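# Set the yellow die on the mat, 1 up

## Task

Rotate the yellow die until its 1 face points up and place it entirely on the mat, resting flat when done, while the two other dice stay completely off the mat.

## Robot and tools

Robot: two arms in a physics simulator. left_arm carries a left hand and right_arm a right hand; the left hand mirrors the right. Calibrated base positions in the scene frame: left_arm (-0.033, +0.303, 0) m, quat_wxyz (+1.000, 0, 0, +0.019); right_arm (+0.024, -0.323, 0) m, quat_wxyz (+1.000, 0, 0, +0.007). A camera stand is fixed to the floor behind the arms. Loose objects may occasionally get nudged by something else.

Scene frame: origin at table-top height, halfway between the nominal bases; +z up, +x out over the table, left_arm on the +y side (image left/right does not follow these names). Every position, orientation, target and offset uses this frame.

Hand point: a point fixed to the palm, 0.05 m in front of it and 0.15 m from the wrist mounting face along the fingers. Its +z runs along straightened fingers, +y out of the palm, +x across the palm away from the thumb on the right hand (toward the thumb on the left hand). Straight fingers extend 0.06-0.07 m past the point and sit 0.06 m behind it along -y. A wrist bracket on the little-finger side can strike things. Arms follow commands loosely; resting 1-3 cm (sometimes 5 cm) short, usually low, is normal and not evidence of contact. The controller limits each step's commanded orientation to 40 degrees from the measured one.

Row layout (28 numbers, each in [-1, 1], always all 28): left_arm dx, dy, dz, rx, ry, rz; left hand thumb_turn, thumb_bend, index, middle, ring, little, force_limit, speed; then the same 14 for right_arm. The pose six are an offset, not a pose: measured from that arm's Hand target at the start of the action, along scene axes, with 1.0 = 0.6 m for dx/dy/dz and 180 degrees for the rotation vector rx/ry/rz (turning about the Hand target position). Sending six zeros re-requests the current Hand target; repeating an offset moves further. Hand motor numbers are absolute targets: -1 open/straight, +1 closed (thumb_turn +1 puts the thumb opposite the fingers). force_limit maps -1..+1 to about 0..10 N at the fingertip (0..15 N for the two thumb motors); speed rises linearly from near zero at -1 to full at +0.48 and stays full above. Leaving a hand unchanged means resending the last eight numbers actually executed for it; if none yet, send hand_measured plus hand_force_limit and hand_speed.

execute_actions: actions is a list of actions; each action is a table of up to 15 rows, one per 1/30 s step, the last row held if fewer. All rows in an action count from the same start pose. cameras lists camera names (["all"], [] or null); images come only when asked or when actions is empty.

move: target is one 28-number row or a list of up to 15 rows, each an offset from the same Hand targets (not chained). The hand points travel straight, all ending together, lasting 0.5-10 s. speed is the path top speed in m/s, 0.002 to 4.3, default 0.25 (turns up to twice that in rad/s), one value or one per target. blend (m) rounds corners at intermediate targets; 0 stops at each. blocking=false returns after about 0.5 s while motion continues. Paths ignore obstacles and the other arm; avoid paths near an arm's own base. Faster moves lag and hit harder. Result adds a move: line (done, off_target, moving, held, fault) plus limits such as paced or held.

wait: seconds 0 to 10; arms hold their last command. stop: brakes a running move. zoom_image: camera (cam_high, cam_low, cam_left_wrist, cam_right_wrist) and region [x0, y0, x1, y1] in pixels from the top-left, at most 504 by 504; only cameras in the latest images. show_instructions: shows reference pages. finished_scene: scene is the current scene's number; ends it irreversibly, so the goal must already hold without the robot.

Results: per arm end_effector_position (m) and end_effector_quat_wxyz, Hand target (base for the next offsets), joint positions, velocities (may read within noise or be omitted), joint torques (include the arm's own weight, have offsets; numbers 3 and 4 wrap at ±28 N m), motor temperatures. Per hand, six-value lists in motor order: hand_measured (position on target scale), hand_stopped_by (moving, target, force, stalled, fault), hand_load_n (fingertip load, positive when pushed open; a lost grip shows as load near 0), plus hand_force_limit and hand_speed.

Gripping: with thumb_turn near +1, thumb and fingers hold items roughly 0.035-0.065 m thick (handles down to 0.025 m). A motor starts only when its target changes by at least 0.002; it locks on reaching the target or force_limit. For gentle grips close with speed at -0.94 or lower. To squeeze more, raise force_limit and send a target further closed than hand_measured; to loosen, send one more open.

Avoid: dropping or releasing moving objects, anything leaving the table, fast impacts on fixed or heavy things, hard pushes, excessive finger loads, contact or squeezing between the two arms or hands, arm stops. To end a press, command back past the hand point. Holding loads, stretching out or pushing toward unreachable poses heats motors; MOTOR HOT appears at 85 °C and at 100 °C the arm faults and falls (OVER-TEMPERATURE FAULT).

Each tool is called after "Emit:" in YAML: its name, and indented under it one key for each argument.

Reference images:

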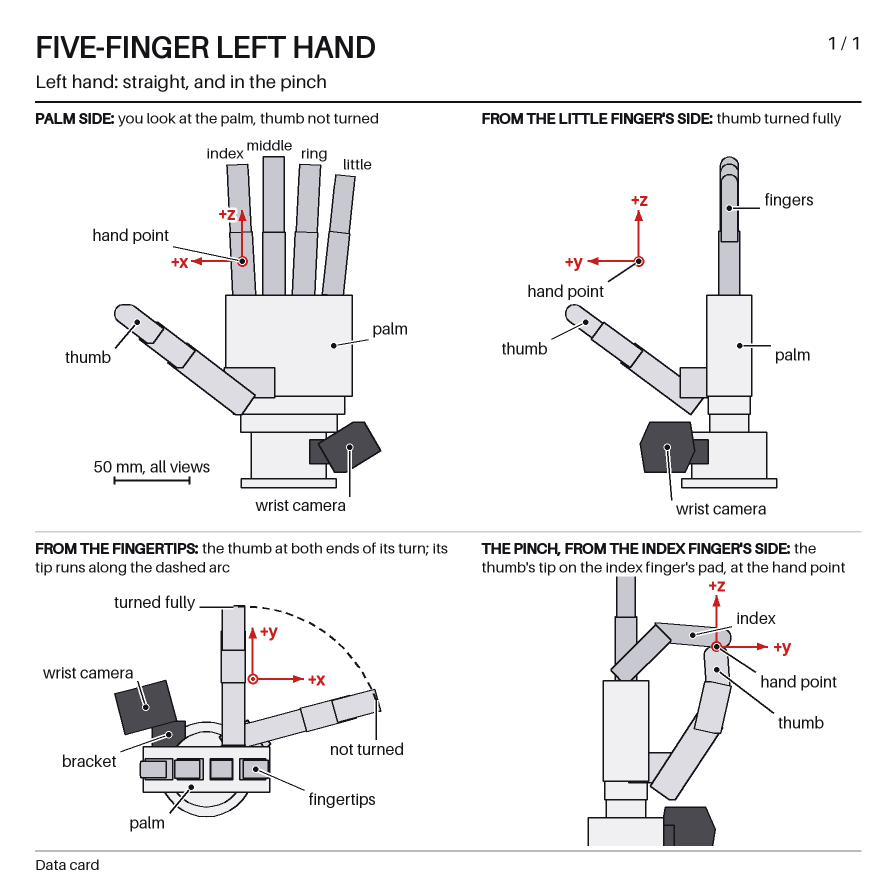

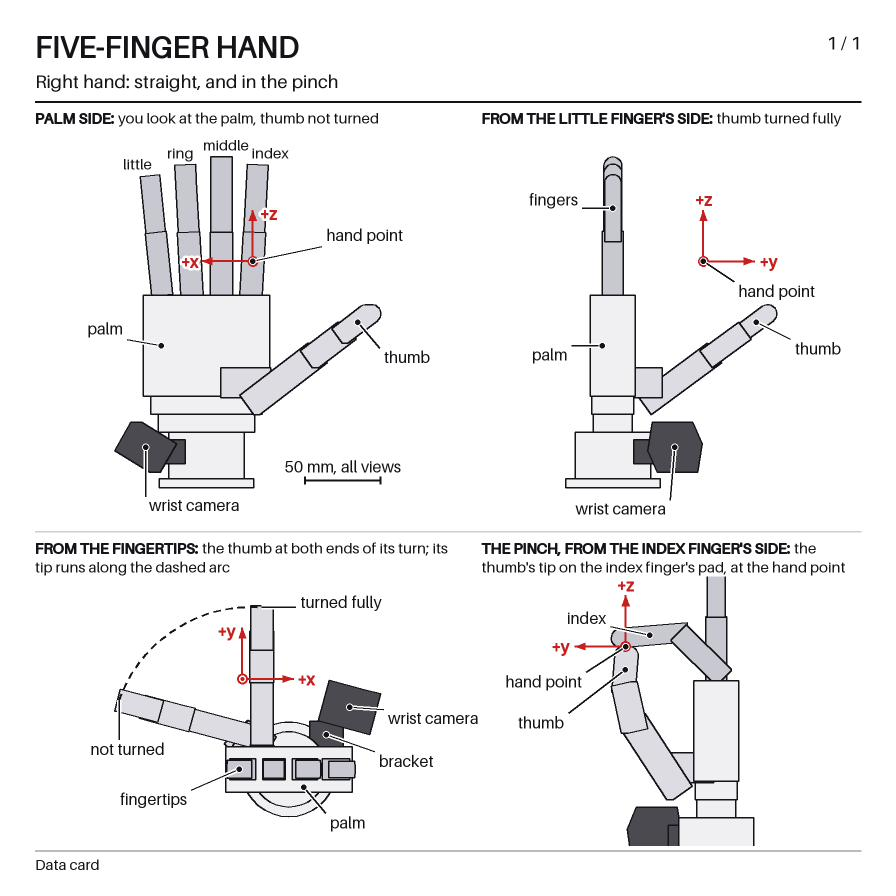

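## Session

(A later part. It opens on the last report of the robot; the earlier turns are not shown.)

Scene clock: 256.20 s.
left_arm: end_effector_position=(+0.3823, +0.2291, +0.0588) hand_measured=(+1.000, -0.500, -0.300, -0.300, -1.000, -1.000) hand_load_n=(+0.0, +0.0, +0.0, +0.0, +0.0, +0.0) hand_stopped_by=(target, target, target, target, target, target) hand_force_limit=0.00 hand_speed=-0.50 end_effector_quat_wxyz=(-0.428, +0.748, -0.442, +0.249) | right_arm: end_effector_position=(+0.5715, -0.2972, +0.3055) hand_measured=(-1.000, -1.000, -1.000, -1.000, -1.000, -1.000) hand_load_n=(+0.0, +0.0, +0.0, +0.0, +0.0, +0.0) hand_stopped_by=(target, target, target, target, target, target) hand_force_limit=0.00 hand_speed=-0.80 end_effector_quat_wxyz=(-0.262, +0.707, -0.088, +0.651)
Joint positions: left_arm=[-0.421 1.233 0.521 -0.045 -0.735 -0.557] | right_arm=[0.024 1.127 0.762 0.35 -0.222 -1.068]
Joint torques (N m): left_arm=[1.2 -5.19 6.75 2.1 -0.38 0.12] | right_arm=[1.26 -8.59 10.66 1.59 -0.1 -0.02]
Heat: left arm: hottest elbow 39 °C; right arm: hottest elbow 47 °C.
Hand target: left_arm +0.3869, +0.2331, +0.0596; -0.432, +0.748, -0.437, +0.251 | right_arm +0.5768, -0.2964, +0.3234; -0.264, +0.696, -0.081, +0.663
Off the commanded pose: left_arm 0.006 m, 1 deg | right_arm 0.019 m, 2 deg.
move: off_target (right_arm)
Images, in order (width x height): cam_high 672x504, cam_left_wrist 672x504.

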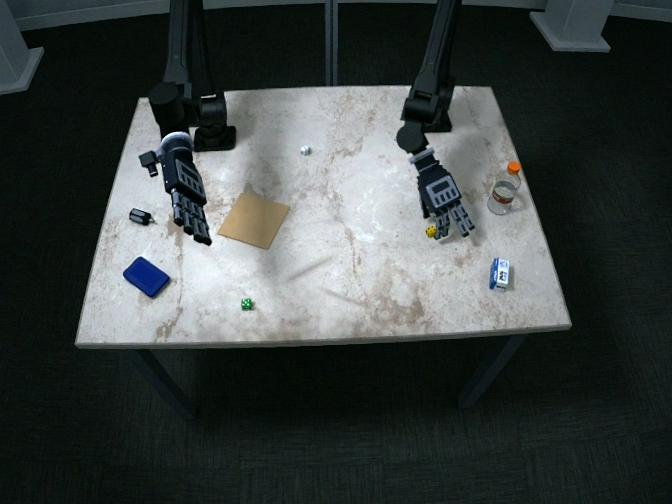

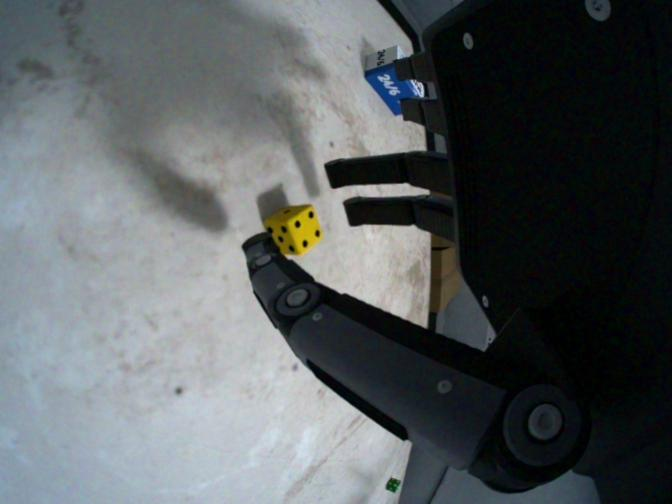

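Emit:
move:
  target:
    - [0.008,-0.012,0.04,0,0,0, 1,-0.5,-0.3,-0.3,-1,-1,0,-0.5, 0,0,0,0,0,0,-1,-1,-1,-1,-1,-1,0,-0.8]
    - [0.0067,-0.01,-0.023,0,0,0, 1,-0.5,-0.3,-0.3,-1,-1,0,-0.5, 0,0,0,0,0,0,-1,-1,-1,-1,-1,-1,0,-0.8]
  cameras: ["cam_high","cam_left_wrist"]
  speed: 0.1

Emit:
zoom_image:
  camera: "cam_high"
  region: [390, 170, 490, 270]

Emit:
zoom_image:
  camera: "cam_left_wrist"
  region: [200, 150, 380, 285]

Scene clock: 266.73 s.
left_arm: end_effector_position=(+0.3876, +0.2273, +0.0454) hand_measured=(+1.000, -0.500, -0.300, -0.300, -1.000, -1.000) hand_load_n=(+0.0, +0.0, +0.0, +0.0, +0.0, +0.0) hand_stopped_by=(target, target, target, target, target, target) hand_force_limit=0.00 hand_speed=-0.50 end_effector_quat_wxyz=(-0.429, +0.748, -0.443, +0.246) | right_arm: end_effector_position=(+0.5715, -0.2972, +0.3055) hand_measured=(-1.000, -1.000, -1.000, -1.000, -1.000, -1.000) hand_load_n=(+0.0, +0.0, +0.0, +0.0, +0.0, +0.0) hand_stopped_by=(target, target, target, target, target, target) hand_force_limit=0.00 hand_speed=-0.80 end_effector_quat_wxyz=(-0.262, +0.707, -0.088, +0.651)
Joint positions: left_arm=[-0.421 1.288 0.521 0.005 -0.737 -0.557] | right_arm=[0.024 1.127 0.762 0.35 -0.222 -1.068]
Joint torques (N m): left_arm=[0.03 -5.6 6.34 2.1 -0.71 -0.02] | right_arm=[1.03 -8.53 10.7 1.52 -0.1 -0.02]
Heat: left arm: hottest elbow 39 °C; right arm: hottest elbow 47 °C.
Hand target: left_arm +0.3910, +0.2270, +0.0460; -0.432, +0.748, -0.437, +0.251 | right_arm +0.5768, -0.2964, +0.3234; -0.264, +0.696, -0.081, +0.663
Off the commanded pose: left_arm 0.003 m, 1 deg | right_arm 0.019 m, 2 deg.
move: off_target (right_arm)
Images, in order (width x height): cam_high 672x504, cam_left_wrist 672x504.

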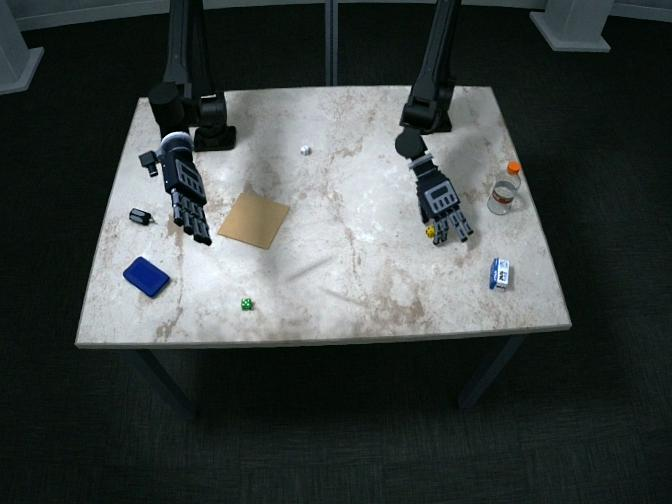

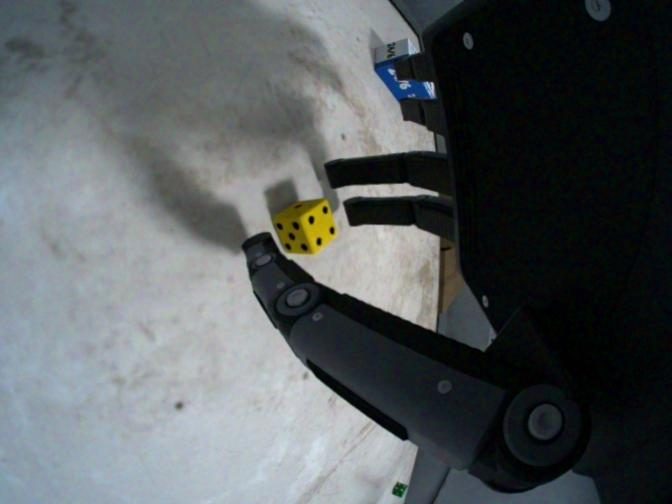

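Scaled by 5.040 from the camera's 672x504 image, which has a finer 960x720 frame.

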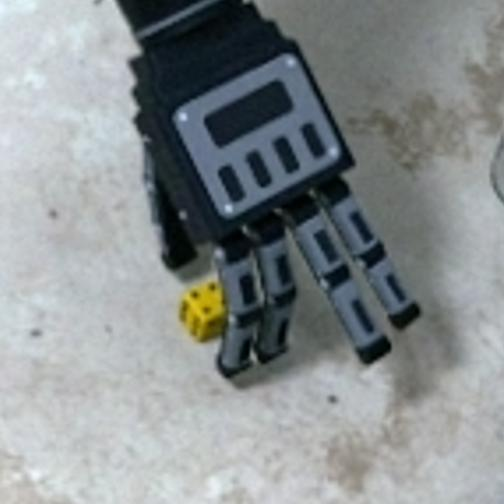

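Scaled by 2.800 from the camera's 672x504 image, which has a finer 960x720 frame.

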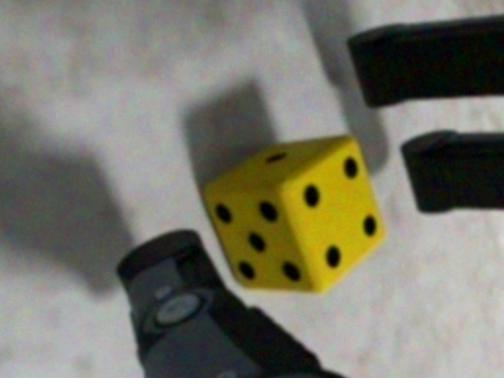

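Emit:
move:
  target:
    - [-0.003,-0.016,0.02,0,0,0, 1,-0.5,-0.3,-0.3,-1,-1,0,-0.5, 0,0,0,0,0,0,-1,-1,-1,-1,-1,-1,0,-0.8]
    - [-0.003,-0.01,-0.001,0,0,0, 1,-0.5,-0.3,-0.3,-1,-1,0,-0.5, 0,0,0,0,0,0,-1,-1,-1,-1,-1,-1,0,-0.8]
  cameras: ["cam_high","cam_left_wrist"]
  speed: 0.1

Emit:
zoom_image:
  camera: "cam_left_wrist"
  region: [200, 150, 380, 285]

Scene clock: 273.60 s.
left_arm: end_effector_position=(+0.3852, +0.2228, +0.0464) hand_measured=(+1.000, -0.500, -0.300, -0.300, -1.000, -1.000) hand_load_n=(+0.0, +0.0, +0.0, +0.0, +0.0, +0.0) hand_stopped_by=(target, target, target, target, target, target) hand_force_limit=0.00 hand_speed=-0.50 end_effector_quat_wxyz=(-0.430, +0.749, -0.439, +0.247) | right_arm: end_effector_position=(+0.5715, -0.2972, +0.3055) hand_measured=(-1.000, -1.000, -1.000, -1.000, -1.000, -1.000) hand_load_n=(+0.0, +0.0, +0.0, +0.0, +0.0, +0.0) hand_stopped_by=(target, target, target, target, target, target) hand_force_limit=0.00 hand_speed=-0.80 end_effector_quat_wxyz=(-0.262, +0.707, -0.088, +0.651)
Joint positions: left_arm=[-0.441 1.285 0.521 -0.008 -0.756 -0.58] | right_arm=[0.024 1.127 0.762 0.35 -0.222 -1.068]
Joint torques (N m): left_arm=[0.03 -5.07 6.58 2.07 -0.51 0.02] | right_arm=[0.85 -8.64 10.69 1.55 -0.09 -0.03]
Heat: left arm: hottest elbow 38 °C; right arm: hottest elbow 47 °C.
Hand target: left_arm +0.3891, +0.2210, +0.0453; -0.432, +0.748, -0.437, +0.251 | right_arm +0.5768, -0.2964, +0.3234; -0.264, +0.696, -0.081, +0.663
Off the commanded pose: left_arm 0.004 m, 1 deg | right_arm 0.019 m, 2 deg.
move: off_target (right_arm)
Images, in order (width x height): cam_high 672x504, cam_left_wrist 672x504.

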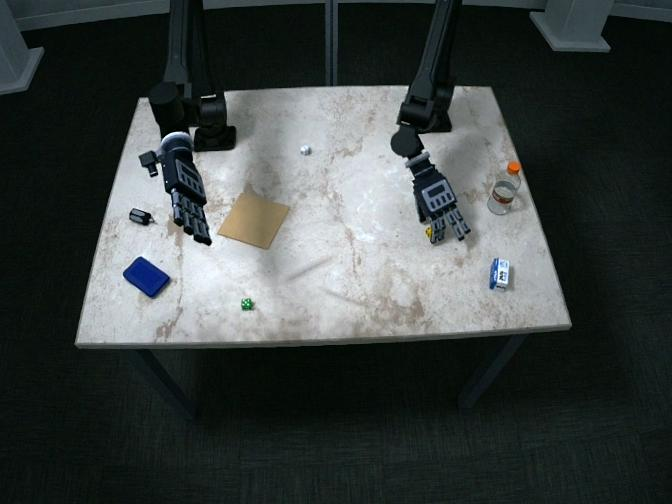

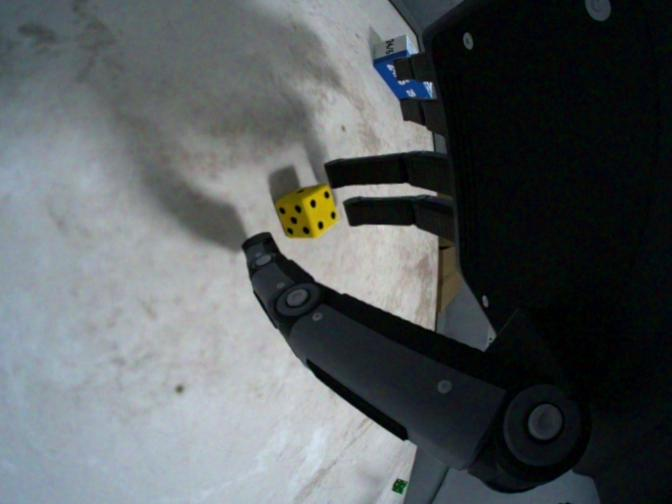

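Scaled by 2.800 from the camera's 672x504 image, which has a finer 960x720 frame.

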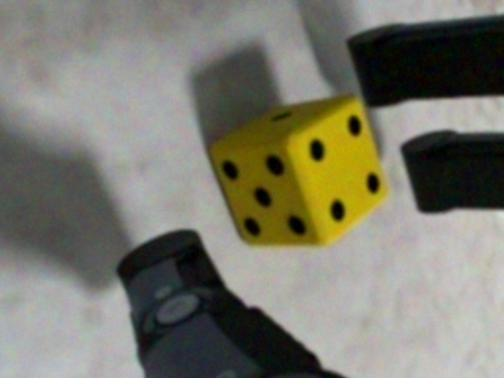

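Emit:
move:
  target: [0,0,0,0,0,0, 1,-0.5,0.25,0.25,-1,-1,-0.5,-0.93, 0,0,0,0,0,0,-1,-1,-1,-1,-1,-1,0,-0.8]
  cameras: ["cam_high","cam_left_wrist"]
  speed: 0.1

Emit:
zoom_image:
  camera: "cam_left_wrist"
  region: [200, 150, 380, 285]

Scene clock: 283.77 s.
left_arm: end_effector_position=(+0.3855, +0.2227, +0.0467) hand_measured=(+1.000, -0.502, +0.204, +0.138, -1.000, -1.000) hand_load_n=(-1.0, +5.0, +3.5, +1.0, +0.0, -0.5) hand_stopped_by=(target, target, force, force, target, target) hand_force_limit=-0.50 hand_speed=-0.93 end_effector_quat_wxyz=(-0.431, +0.749, -0.439, +0.248) | right_arm: end_effector_position=(+0.5715, -0.2972, +0.3055) hand_measured=(-1.000, -1.000, -1.000, -1.000, -1.000, -1.000) hand_load_n=(+0.0, +0.0, +0.0, +0.0, +0.0, +0.0) hand_stopped_by=(target, target, target, target, target, target) hand_force_limit=0.00 hand_speed=-0.80 end_effector_quat_wxyz=(-0.262, +0.707, -0.088, +0.651)
Joint positions: left_arm=[-0.441 1.285 0.521 -0.006 -0.756 -0.58] | right_arm=[0.024 1.127 0.762 0.35 -0.222 -1.068]
Joint torques (N m): left_arm=[0.03 -5.01 6.58 1.98 -0.5 0.03] | right_arm=[1.03 -8.47 10.66 1.51 -0.1 -0.02]
Heat: left arm: hottest elbow 38 °C; right arm: hottest elbow 48 °C.
Hand target: left_arm +0.3892, +0.2210, +0.0454; -0.432, +0.748, -0.437, +0.251 | right_arm +0.5768, -0.2964, +0.3234; -0.264, +0.696, -0.081, +0.663
Off the commanded pose: left_arm 0.004 m, 0 deg | right_arm 0.019 m, 2 deg.
move: off_target (right_arm)
Images, in order (width x height): cam_high 672x504, cam_left_wrist 672x504.

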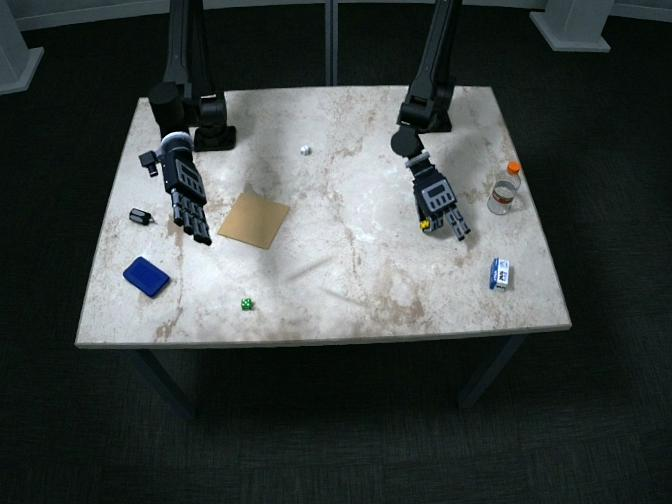

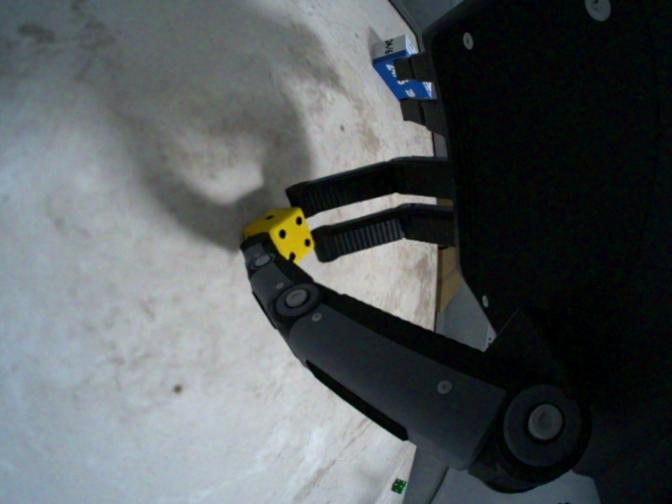

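Scaled by 2.800 from the camera's 672x504 image, which has a finer 960x720 frame.

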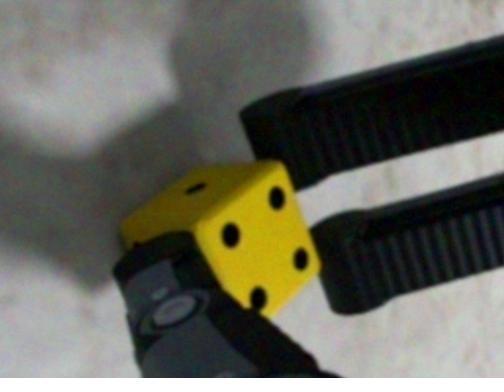

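Emit:
move:
  target: [0,0,0.15,0,0,0, 1,-0.5,0.25,0.25,-1,-1,-0.5,-0.93, 0,0,0,0,0,0,-1,-1,-1,-1,-1,-1,0,-0.8]
  cameras: ["cam_high","cam_left_wrist"]
  speed: 0.1

Emit:
zoom_image:
  camera: "cam_left_wrist"
  region: [200, 150, 380, 285]

Emit:
zoom_image:
  camera: "cam_high"
  region: [390, 150, 490, 250]

Scene clock: 289.67 s.
left_arm: end_effector_position=(+0.3744, +0.2274, +0.1110) hand_measured=(+1.000, -0.502, +0.204, +0.138, -1.000, -1.000) hand_load_n=(-0.5, +5.0, +3.5, +1.5, +0.0, +0.0) hand_stopped_by=(target, target, force, force, target, target) hand_force_limit=-0.50 hand_speed=-0.93 end_effector_quat_wxyz=(-0.428, +0.750, -0.448, +0.232) | right_arm: end_effector_position=(+0.5715, -0.2972, +0.3055) hand_measured=(-1.000, -1.000, -1.000, -1.000, -1.000, -1.000) hand_load_n=(+0.0, +0.0, +0.0, +0.0, +0.0, +0.0) hand_stopped_by=(target, target, target, target, target, target) hand_force_limit=0.00 hand_speed=-0.80 end_effector_quat_wxyz=(-0.262, +0.707, -0.088, +0.651)
Joint positions: left_arm=[-0.441 1.113 0.618 -0.313 -0.756 -0.58] | right_arm=[0.024 1.127 0.762 0.35 -0.222 -1.068]
Joint torques (N m): left_arm=[-0.09 -5.95 10.97 0.76 -0.52 0.04] | right_arm=[0.97 -8.41 10.67 1.57 -0.1 -0.03]
Heat: left arm: hottest elbow 38 °C; right arm: hottest elbow 48 °C.
Hand target: left_arm +0.3892, +0.2210, +0.1353; -0.432, +0.748, -0.437, +0.251 | right_arm +0.5768, -0.2964, +0.3234; -0.264, +0.696, -0.081, +0.663
Off the commanded pose: left_arm 0.029 m, 3 deg | right_arm 0.019 m, 2 deg.
move: off_target (left_arm, right_arm)
Images, in order (width x height): cam_high 672x504, cam_left_wrist 672x504.

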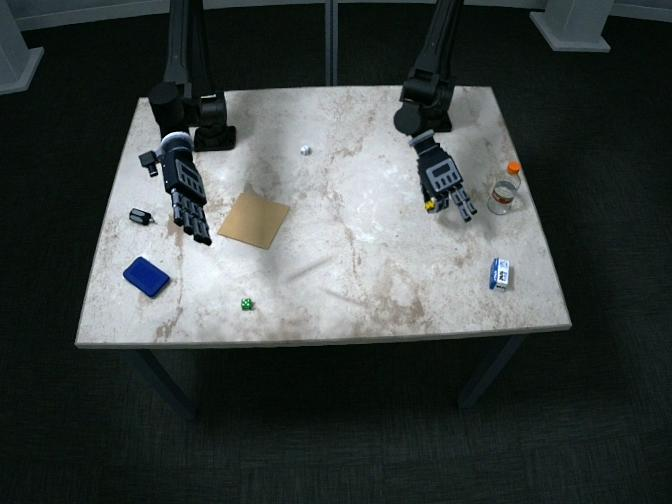

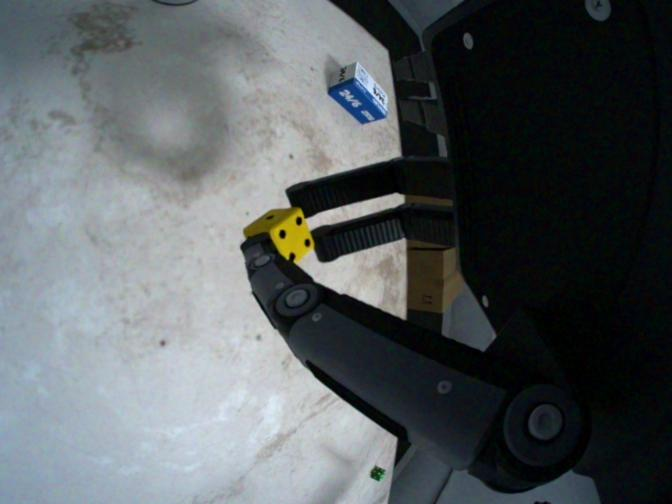

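Scaled by 2.800 from the camera's 672x504 image, which has a finer 960x720 frame.

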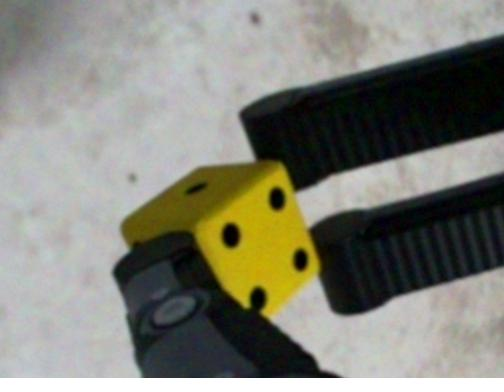

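Scaled by 5.040 from the camera's 672x504 image, which has a finer 960x720 frame.

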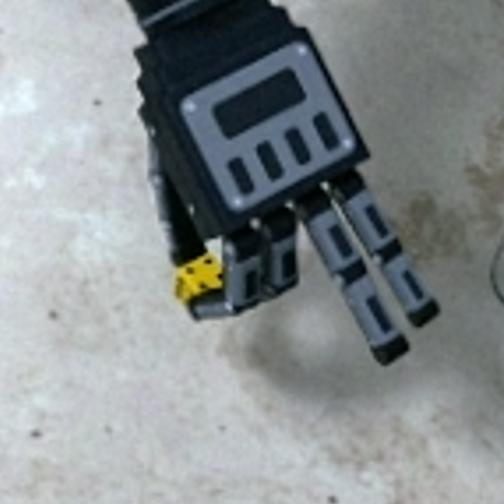

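Emit:
move:
  target: [0,-0.05,0.15,0.361,0.208,0, 1,-0.5,0.25,0.25,-1,-1,-0.5,-0.93, -0.295,-0.34,0.128,0,0,-0.167,-1,-1,-1,-1,-1,-1,0,-0.8]
  cameras: ["cam_high","cam_left_wrist"]
  speed: 0.2

Emit:
zoom_image:
  camera: "cam_left_wrist"
  region: [200, 150, 380, 285]

Emit:
zoom_image:
  camera: "cam_high"
  region: [370, 110, 490, 230]

Scene clock: 317.00 s.
left_arm: end_effector_position=(+0.3810, +0.2024, +0.2157) hand_measured=(+1.000, -0.502, +0.204, +0.138, -1.000, -1.000) hand_load_n=(-0.5, +5.0, +3.5, +1.5, +0.0, +0.0) hand_stopped_by=(target, target, force, force, target, target) hand_force_limit=-0.50 hand_speed=-0.93 end_effector_quat_wxyz=(+0.595, -0.443, +0.628, +0.238) | right_arm: end_effector_position=(+0.4028, -0.4986, +0.3841) hand_measured=(-1.000, -1.000, -1.000, -1.000, -1.000, -1.000) hand_load_n=(+0.0, +0.0, -0.5, +0.0, +0.0, +0.0) hand_stopped_by=(target, target, target, target, target, target) hand_force_limit=0.00 hand_speed=-0.80 end_effector_quat_wxyz=(-0.087, +0.658, -0.263, +0.700)
Joint positions: left_arm=[-0.706 1.684 1.311 -1.661 -1.369 -0.705] | right_arm=[-0.43 0.662 0.727 -0.069 -0.159 -1.068]
Joint torques (N m): left_arm=[-0.91 -10.81 9.8 -1.32 -1.21 0.2] | right_arm=[0.32 -3.02 11.02 0.98 -0.17 -0.03]
Heat: left arm: hottest elbow 43 °C; right arm: hottest elbow 47 °C.
Hand target: left_arm +0.3892, +0.1911, +0.2253; +0.604, -0.442, +0.611, +0.259 | right_arm +0.3998, -0.5004, +0.4001; -0.083, +0.651, -0.259, +0.709
Off the commanded pose: left_arm 0.017 m, 3 deg | right_arm 0.017 m, 1 deg.
joint sent to its limit (left arm) — joint 4 (wrist pitch), lower limit. The joint targets are off in orientation, not in position.
move: off_target (left_arm, right_arm)
Images, in order (width x height): cam_high 672x504, cam_left_wrist 672x504.

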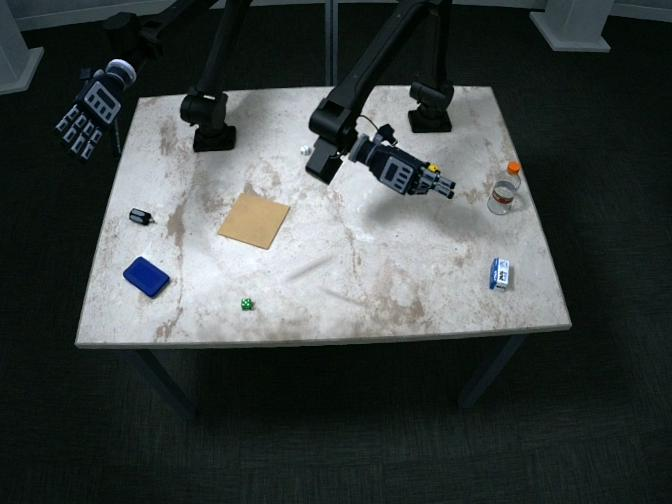

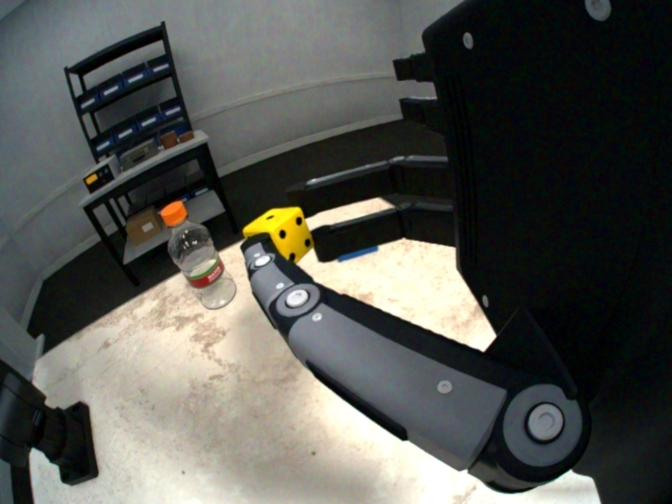

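Scaled by 2.800 from the camera's 672x504 image, which has a finer 960x720 frame.

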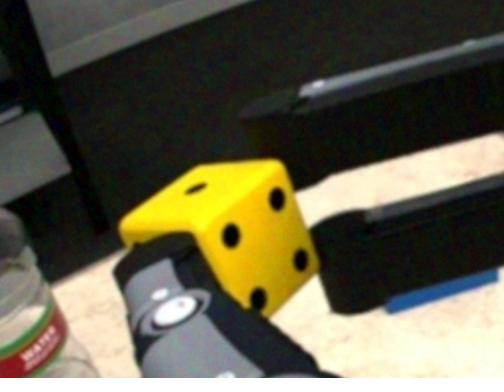

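Scaled by 4.200 from the camera's 672x504 image, which has a finer 960x720 frame.

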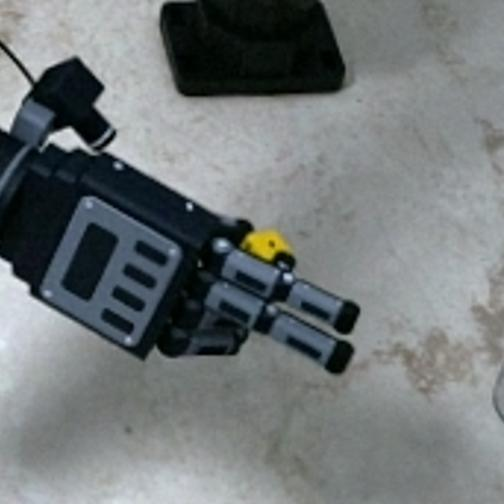

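Emit:
move:
  target: [-0.119,-0.627,-0.01,0,0,-0.556, 1,-0.5,0.25,0.25,-1,-1,-0.5,-0.93, 0,0,0,0,0,0,-1,-1,-1,-1,-1,-1,0,-0.8]
  cameras: ["cam_high","cam_left_wrist"]
  speed: 0.25

Emit:
zoom_image:
  camera: "cam_left_wrist"
  region: [200, 150, 380, 285]

Emit:
zoom_image:
  camera: "cam_high"
  region: [190, 100, 350, 260]

Scene clock: 327.73 s.
left_arm: end_effector_position=(+0.3174, -0.1734, +0.2090) hand_measured=(+1.000, -0.502, +0.204, +0.138, -1.000, -1.000) hand_load_n=(-0.5, +5.0, +4.0, +1.5, +0.0, +0.0) hand_stopped_by=(target, target, force, force, target, target) hand_force_limit=-0.50 hand_speed=-0.93 end_effector_quat_wxyz=(+0.577, +0.184, +0.742, -0.288) | right_arm: end_effector_position=(+0.4028, -0.4986, +0.3841) hand_measured=(-1.000, -1.000, -1.000, -1.000, -1.000, -1.000) hand_load_n=(+0.0, +0.0, +0.0, +0.0, +0.0, +0.0) hand_stopped_by=(target, target, target, target, target, target) hand_force_limit=0.00 hand_speed=-0.80 end_effector_quat_wxyz=(-0.087, +0.658, -0.263, +0.700)
Joint positions: left_arm=[-1.19 1.456 0.854 0.416 -0.439 1.27] | right_arm=[-0.43 0.662 0.727 -0.069 -0.159 -1.068]
Joint torques (N m): left_arm=[-0.62 -9.05 9.21 2.81 -0.07 0.19] | right_arm=[0.38 -2.96 10.96 0.96 -0.18 -0.04]
Heat: left arm: hottest elbow 42 °C; right arm: hottest elbow 46 °C.
Hand target: left_arm +0.3178, -0.1852, +0.2195; +0.586, +0.185, +0.731, -0.297 | right_arm +0.3998, -0.5004, +0.4001; -0.083, +0.651, -0.259, +0.709
Off the commanded pose: left_arm 0.016 m, 2 deg | right_arm 0.016 m, 1 deg.
move: off_target (left_arm, right_arm)
Images, in order (width x height): cam_high 672x504, cam_left_wrist 672x504.

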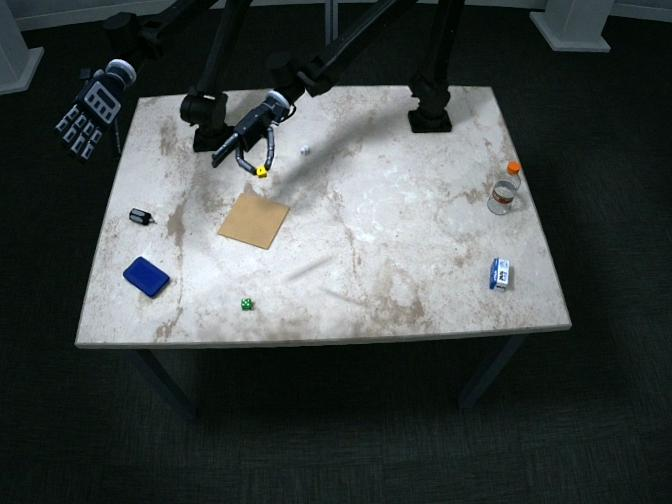

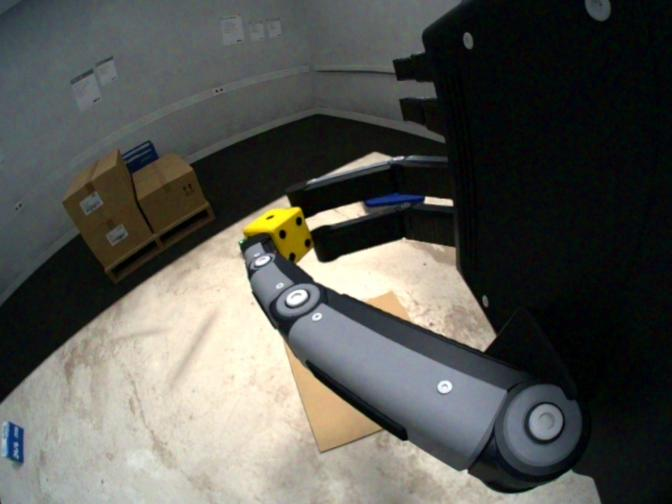

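Scaled by 2.800 from the camera's 672x504 image, which has a finer 960x720 frame.

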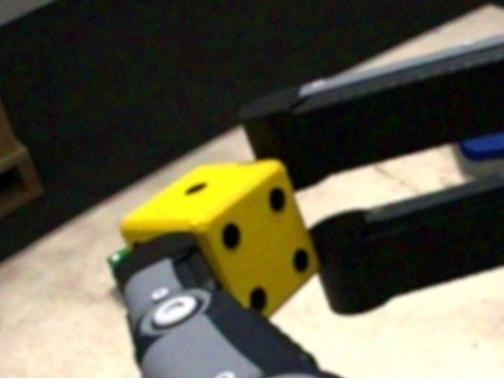

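Scaled by 3.150 from the camera's 672x504 image, which has a finer 960x720 frame.

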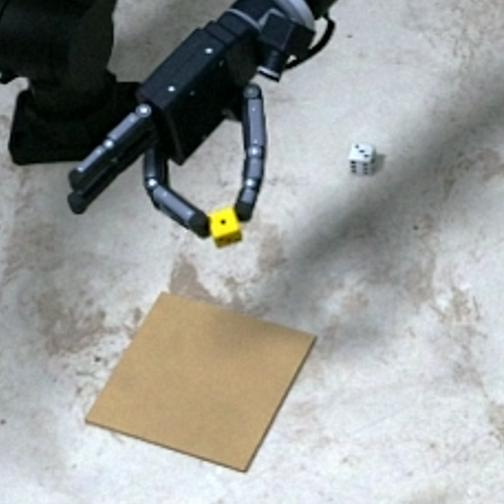

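Emit:
move:
  target: [-0.008,-0.05,-0.24,0,0,0, 1,-0.5,0.25,0.25,-1,-1,-0.5,-0.93, 0,0,0,0,0,0,-1,-1,-1,-1,-1,-1,0,-0.8]
  cameras: ["cam_high","cam_left_wrist"]
  speed: 0.15

Emit:
zoom_image:
  camera: "cam_high"
  region: [190, 140, 310, 260]

Scene clock: 340.23 s.
left_arm: end_effector_position=(+0.3166, -0.2084, +0.0694) hand_measured=(+1.000, -0.502, +0.204, +0.138, -1.000, -1.000) hand_load_n=(-0.5, +5.0, +3.5, +1.5, +0.0, +0.0) hand_stopped_by=(target, target, force, force, target, target) hand_force_limit=-0.50 hand_speed=-0.93 end_effector_quat_wxyz=(+0.579, +0.186, +0.739, -0.289) | right_arm: end_effector_position=(+0.4028, -0.4986, +0.3841) hand_measured=(-1.000, -1.000, -1.000, -1.000, -1.000, -1.000) hand_load_n=(+0.0, +0.0, +0.0, +0.0, +0.0, +0.0) hand_stopped_by=(target, target, target, target, target, target) hand_force_limit=0.00 hand_speed=-0.80 end_effector_quat_wxyz=(-0.087, +0.658, -0.263, +0.700)
Joint positions: left_arm=[-1.222 1.834 0.832 0.821 -0.467 1.272] | right_arm=[-0.43 0.662 0.727 -0.069 -0.159 -1.068]
Joint torques (N m): left_arm=[-0.97 -12.28 5.87 2.77 -0.37 0.12] | right_arm=[0.38 -2.84 11.08 1.01 -0.18 -0.03]
Heat: left arm: hottest elbow 42 °C; right arm: hottest elbow 45 °C.
Hand target: left_arm +0.3129, -0.2151, +0.0754; +0.586, +0.185, +0.731, -0.297 | right_arm +0.3998, -0.5004, +0.4001; -0.083, +0.651, -0.259, +0.709
Off the commanded pose: left_arm 0.010 m, 2 deg | right_arm 0.016 m, 1 deg.
move: off_target (right_arm)
Images, in order (width x height): cam_high 672x504, cam_left_wrist 672x504.

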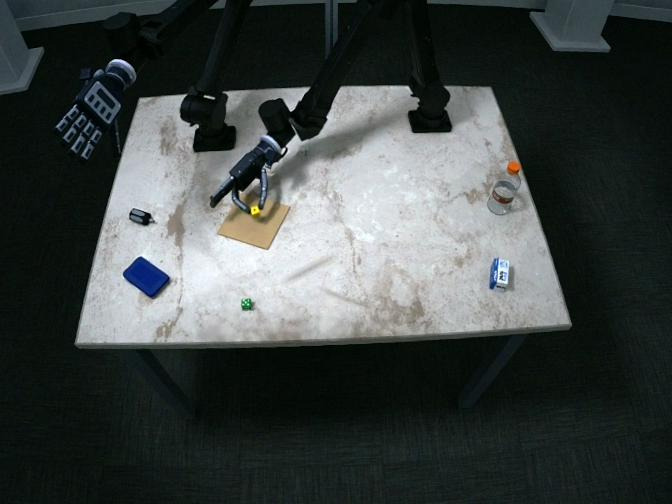

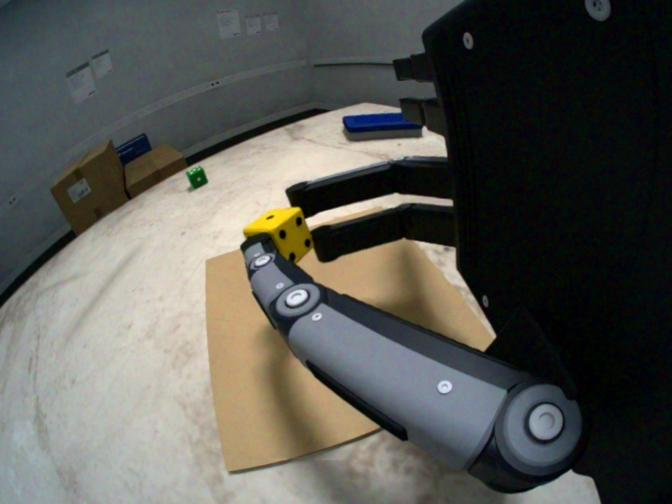

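Scaled by 4.200 from the camera's 672x504 image, which has a finer 960x720 frame.

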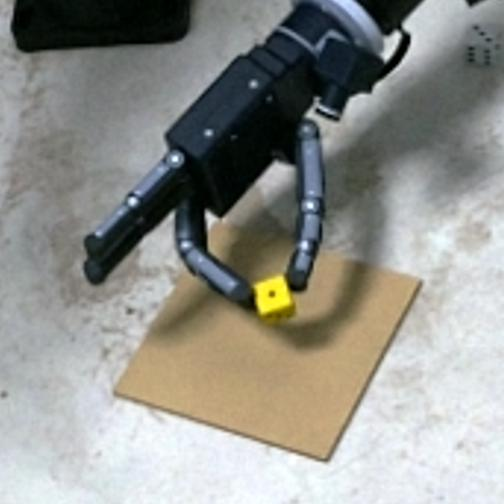

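Emit:
move:
  target: [0,0.0,-0.045,0,0,0, 1,-0.5,0.25,0.25,-1,-1,-0.5,-0.93, 0,0,0,0,0,0,-1,-1,-1,-1,-1,-1,0,-0.8]
  cameras: ["cam_high","cam_left_wrist"]
  speed: 0.08

Emit:
zoom_image:
  camera: "cam_high"
  region: [190, 140, 310, 260]

Emit:
zoom_image:
  camera: "cam_left_wrist"
  region: [200, 150, 420, 315]

Scene clock: 345.20 s.
left_arm: end_effector_position=(+0.3173, -0.2099, +0.0474) hand_measured=(+1.000, -0.502, +0.204, +0.138, -1.000, -1.000) hand_load_n=(-0.5, +5.0, +4.0, +1.5, +0.0, +0.0) hand_stopped_by=(target, target, force, force, target, target) hand_force_limit=-0.50 hand_speed=-0.93 end_effector_quat_wxyz=(+0.581, +0.184, +0.737, -0.292) | right_arm: end_effector_position=(+0.4028, -0.4986, +0.3841) hand_measured=(-1.000, -1.000, -1.000, -1.000, -1.000, -1.000) hand_load_n=(+0.0, +0.0, +0.0, +0.0, +0.0, +0.0) hand_stopped_by=(target, target, target, target, target, target) hand_force_limit=0.00 hand_speed=-0.80 end_effector_quat_wxyz=(-0.087, +0.658, -0.263, +0.700)
Joint positions: left_arm=[-1.222 1.898 0.832 0.893 -0.467 1.272] | right_arm=[-0.43 0.662 0.727 -0.069 -0.159 -1.068]
Joint torques (N m): left_arm=[-0.85 -12.04 5.26 2.77 -0.37 0.12] | right_arm=[0.21 -3.02 11 1.02 -0.18 -0.03]
Heat: left arm: hottest elbow 42 °C; right arm: hottest elbow 45 °C.
Hand target: left_arm +0.3129, -0.2151, +0.0483; +0.586, +0.185, +0.731, -0.297 | right_arm +0.3998, -0.5004, +0.4001; -0.083, +0.651, -0.259, +0.709
Off the commanded pose: left_arm 0.007 m, 1 deg | right_arm 0.016 m, 1 deg.
move: off_target (right_arm)
Images, in order (width x height): cam_high 672x504, cam_left_wrist 672x504.

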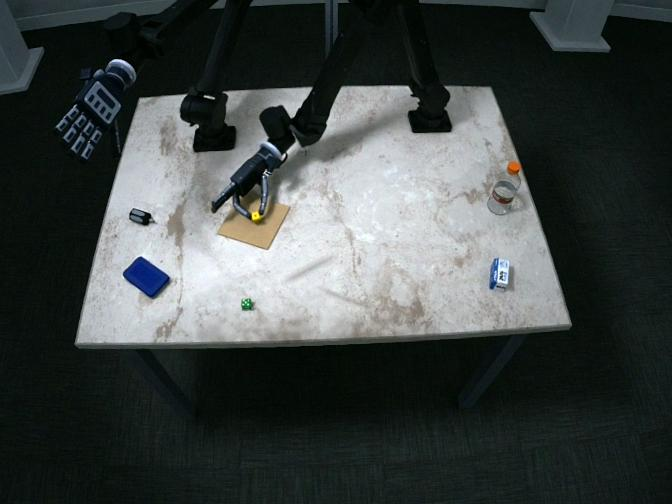

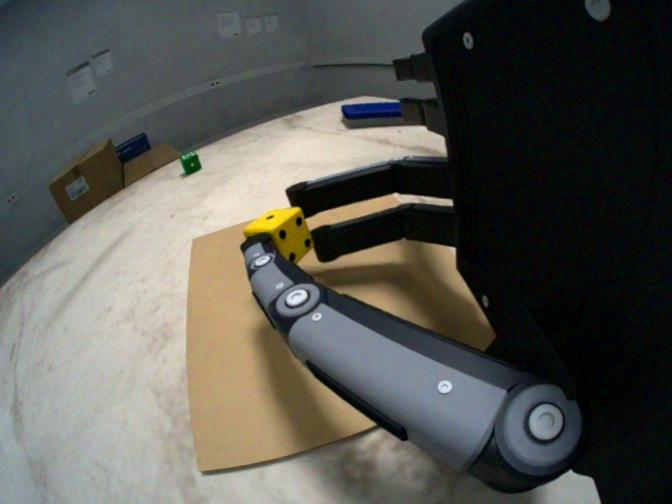

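Scaled by 4.200 from the camera's 672x504 image, which has a finer 960x720 frame.

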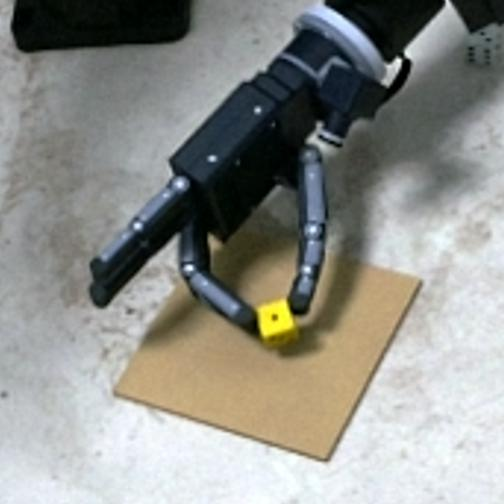

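Scaled by 2.291 from the camera's 672x504 image, which has a finer 960x720 frame.

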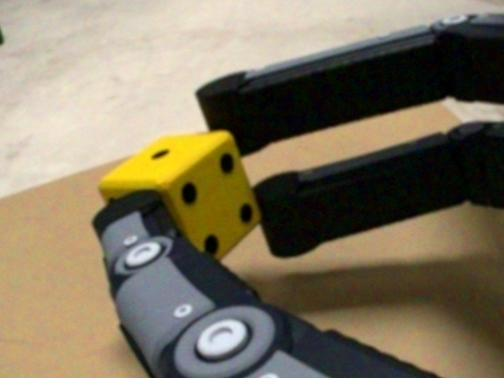

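Emit:
move:
  target: [0,0.0,-0.018,0,0,0, 1,-0.5,0.25,0.25,-1,-1,-0.5,-0.93, 0,0,0,0,0,0,-1,-1,-1,-1,-1,-1,0,-0.8]
  cameras: ["cam_high","cam_left_wrist"]
  speed: 0.08

Emit:
zoom_image:
  camera: "cam_high"
  region: [210, 170, 290, 250]

Emit:
zoom_image:
  camera: "cam_left_wrist"
  region: [200, 150, 420, 315]

Scene clock: 349.37 s.
left_arm: end_effector_position=(+0.3174, -0.2102, +0.0389) hand_measured=(+1.000, -0.502, +0.204, +0.138, -1.000, -1.000) hand_load_n=(-0.5, +5.0, +3.5, +1.5, +0.0, +0.0) hand_stopped_by=(target, target, force, force, target, target) hand_force_limit=-0.50 hand_speed=-0.93 end_effector_quat_wxyz=(+0.582, +0.184, +0.736, -0.293) | right_arm: end_effector_position=(+0.4028, -0.4986, +0.3841) hand_measured=(-1.000, -1.000, -1.000, -1.000, -1.000, -1.000) hand_load_n=(+0.0, +0.0, +0.0, -0.5, +0.0, +0.0) hand_stopped_by=(target, target, target, target, target, target) hand_force_limit=0.00 hand_speed=-0.80 end_effector_quat_wxyz=(-0.087, +0.658, -0.263, +0.700)
Joint positions: left_arm=[-1.222 1.923 0.832 0.922 -0.467 1.272] | right_arm=[-0.43 0.662 0.727 -0.069 -0.159 -1.068]
Joint torques (N m): left_arm=[-0.91 -11.81 5.15 2.77 -0.36 0.12] | right_arm=[0.26 -3.08 11.03 0.98 -0.19 -0.04]
Heat: left arm: hottest elbow 41 °C; right arm: hottest elbow 45 °C.
Hand target: left_arm +0.3129, -0.2151, +0.0374; +0.586, +0.185, +0.731, -0.297 | right_arm +0.3998, -0.5004, +0.4001; -0.083, +0.651, -0.259, +0.709
Off the commanded pose: left_arm 0.007 m, 1 deg | right_arm 0.016 m, 1 deg.
move: off_target (right_arm)
Images, in order (width x height): cam_high 672x504, cam_left_wrist 672x504.

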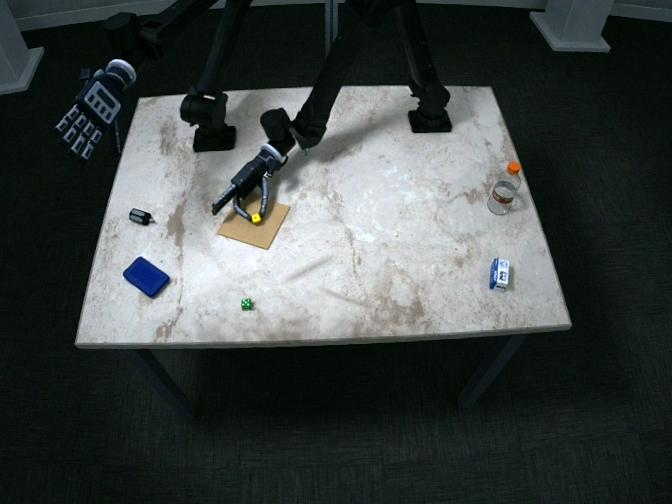

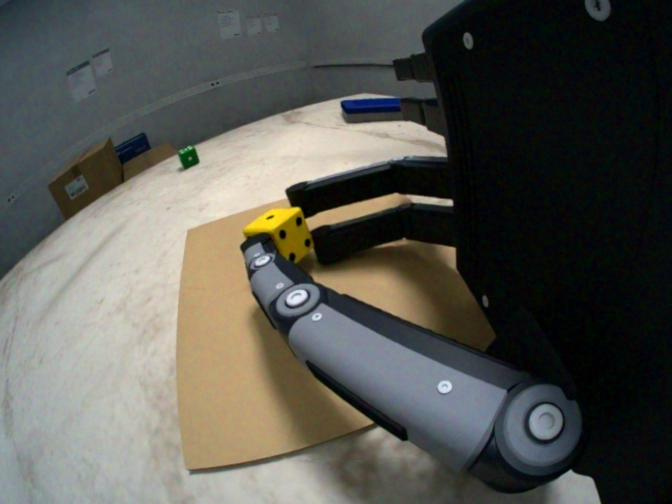

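Scaled by 6.300 from the camera's 672x504 image, which has a finer 960x720 frame.

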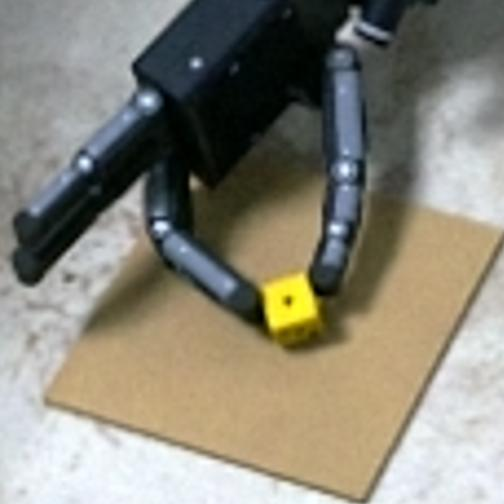

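Scaled by 2.291 from the camera's 672x504 image, which has a finer 960x720 frame.

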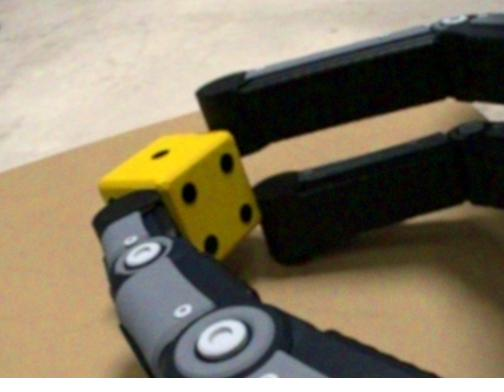

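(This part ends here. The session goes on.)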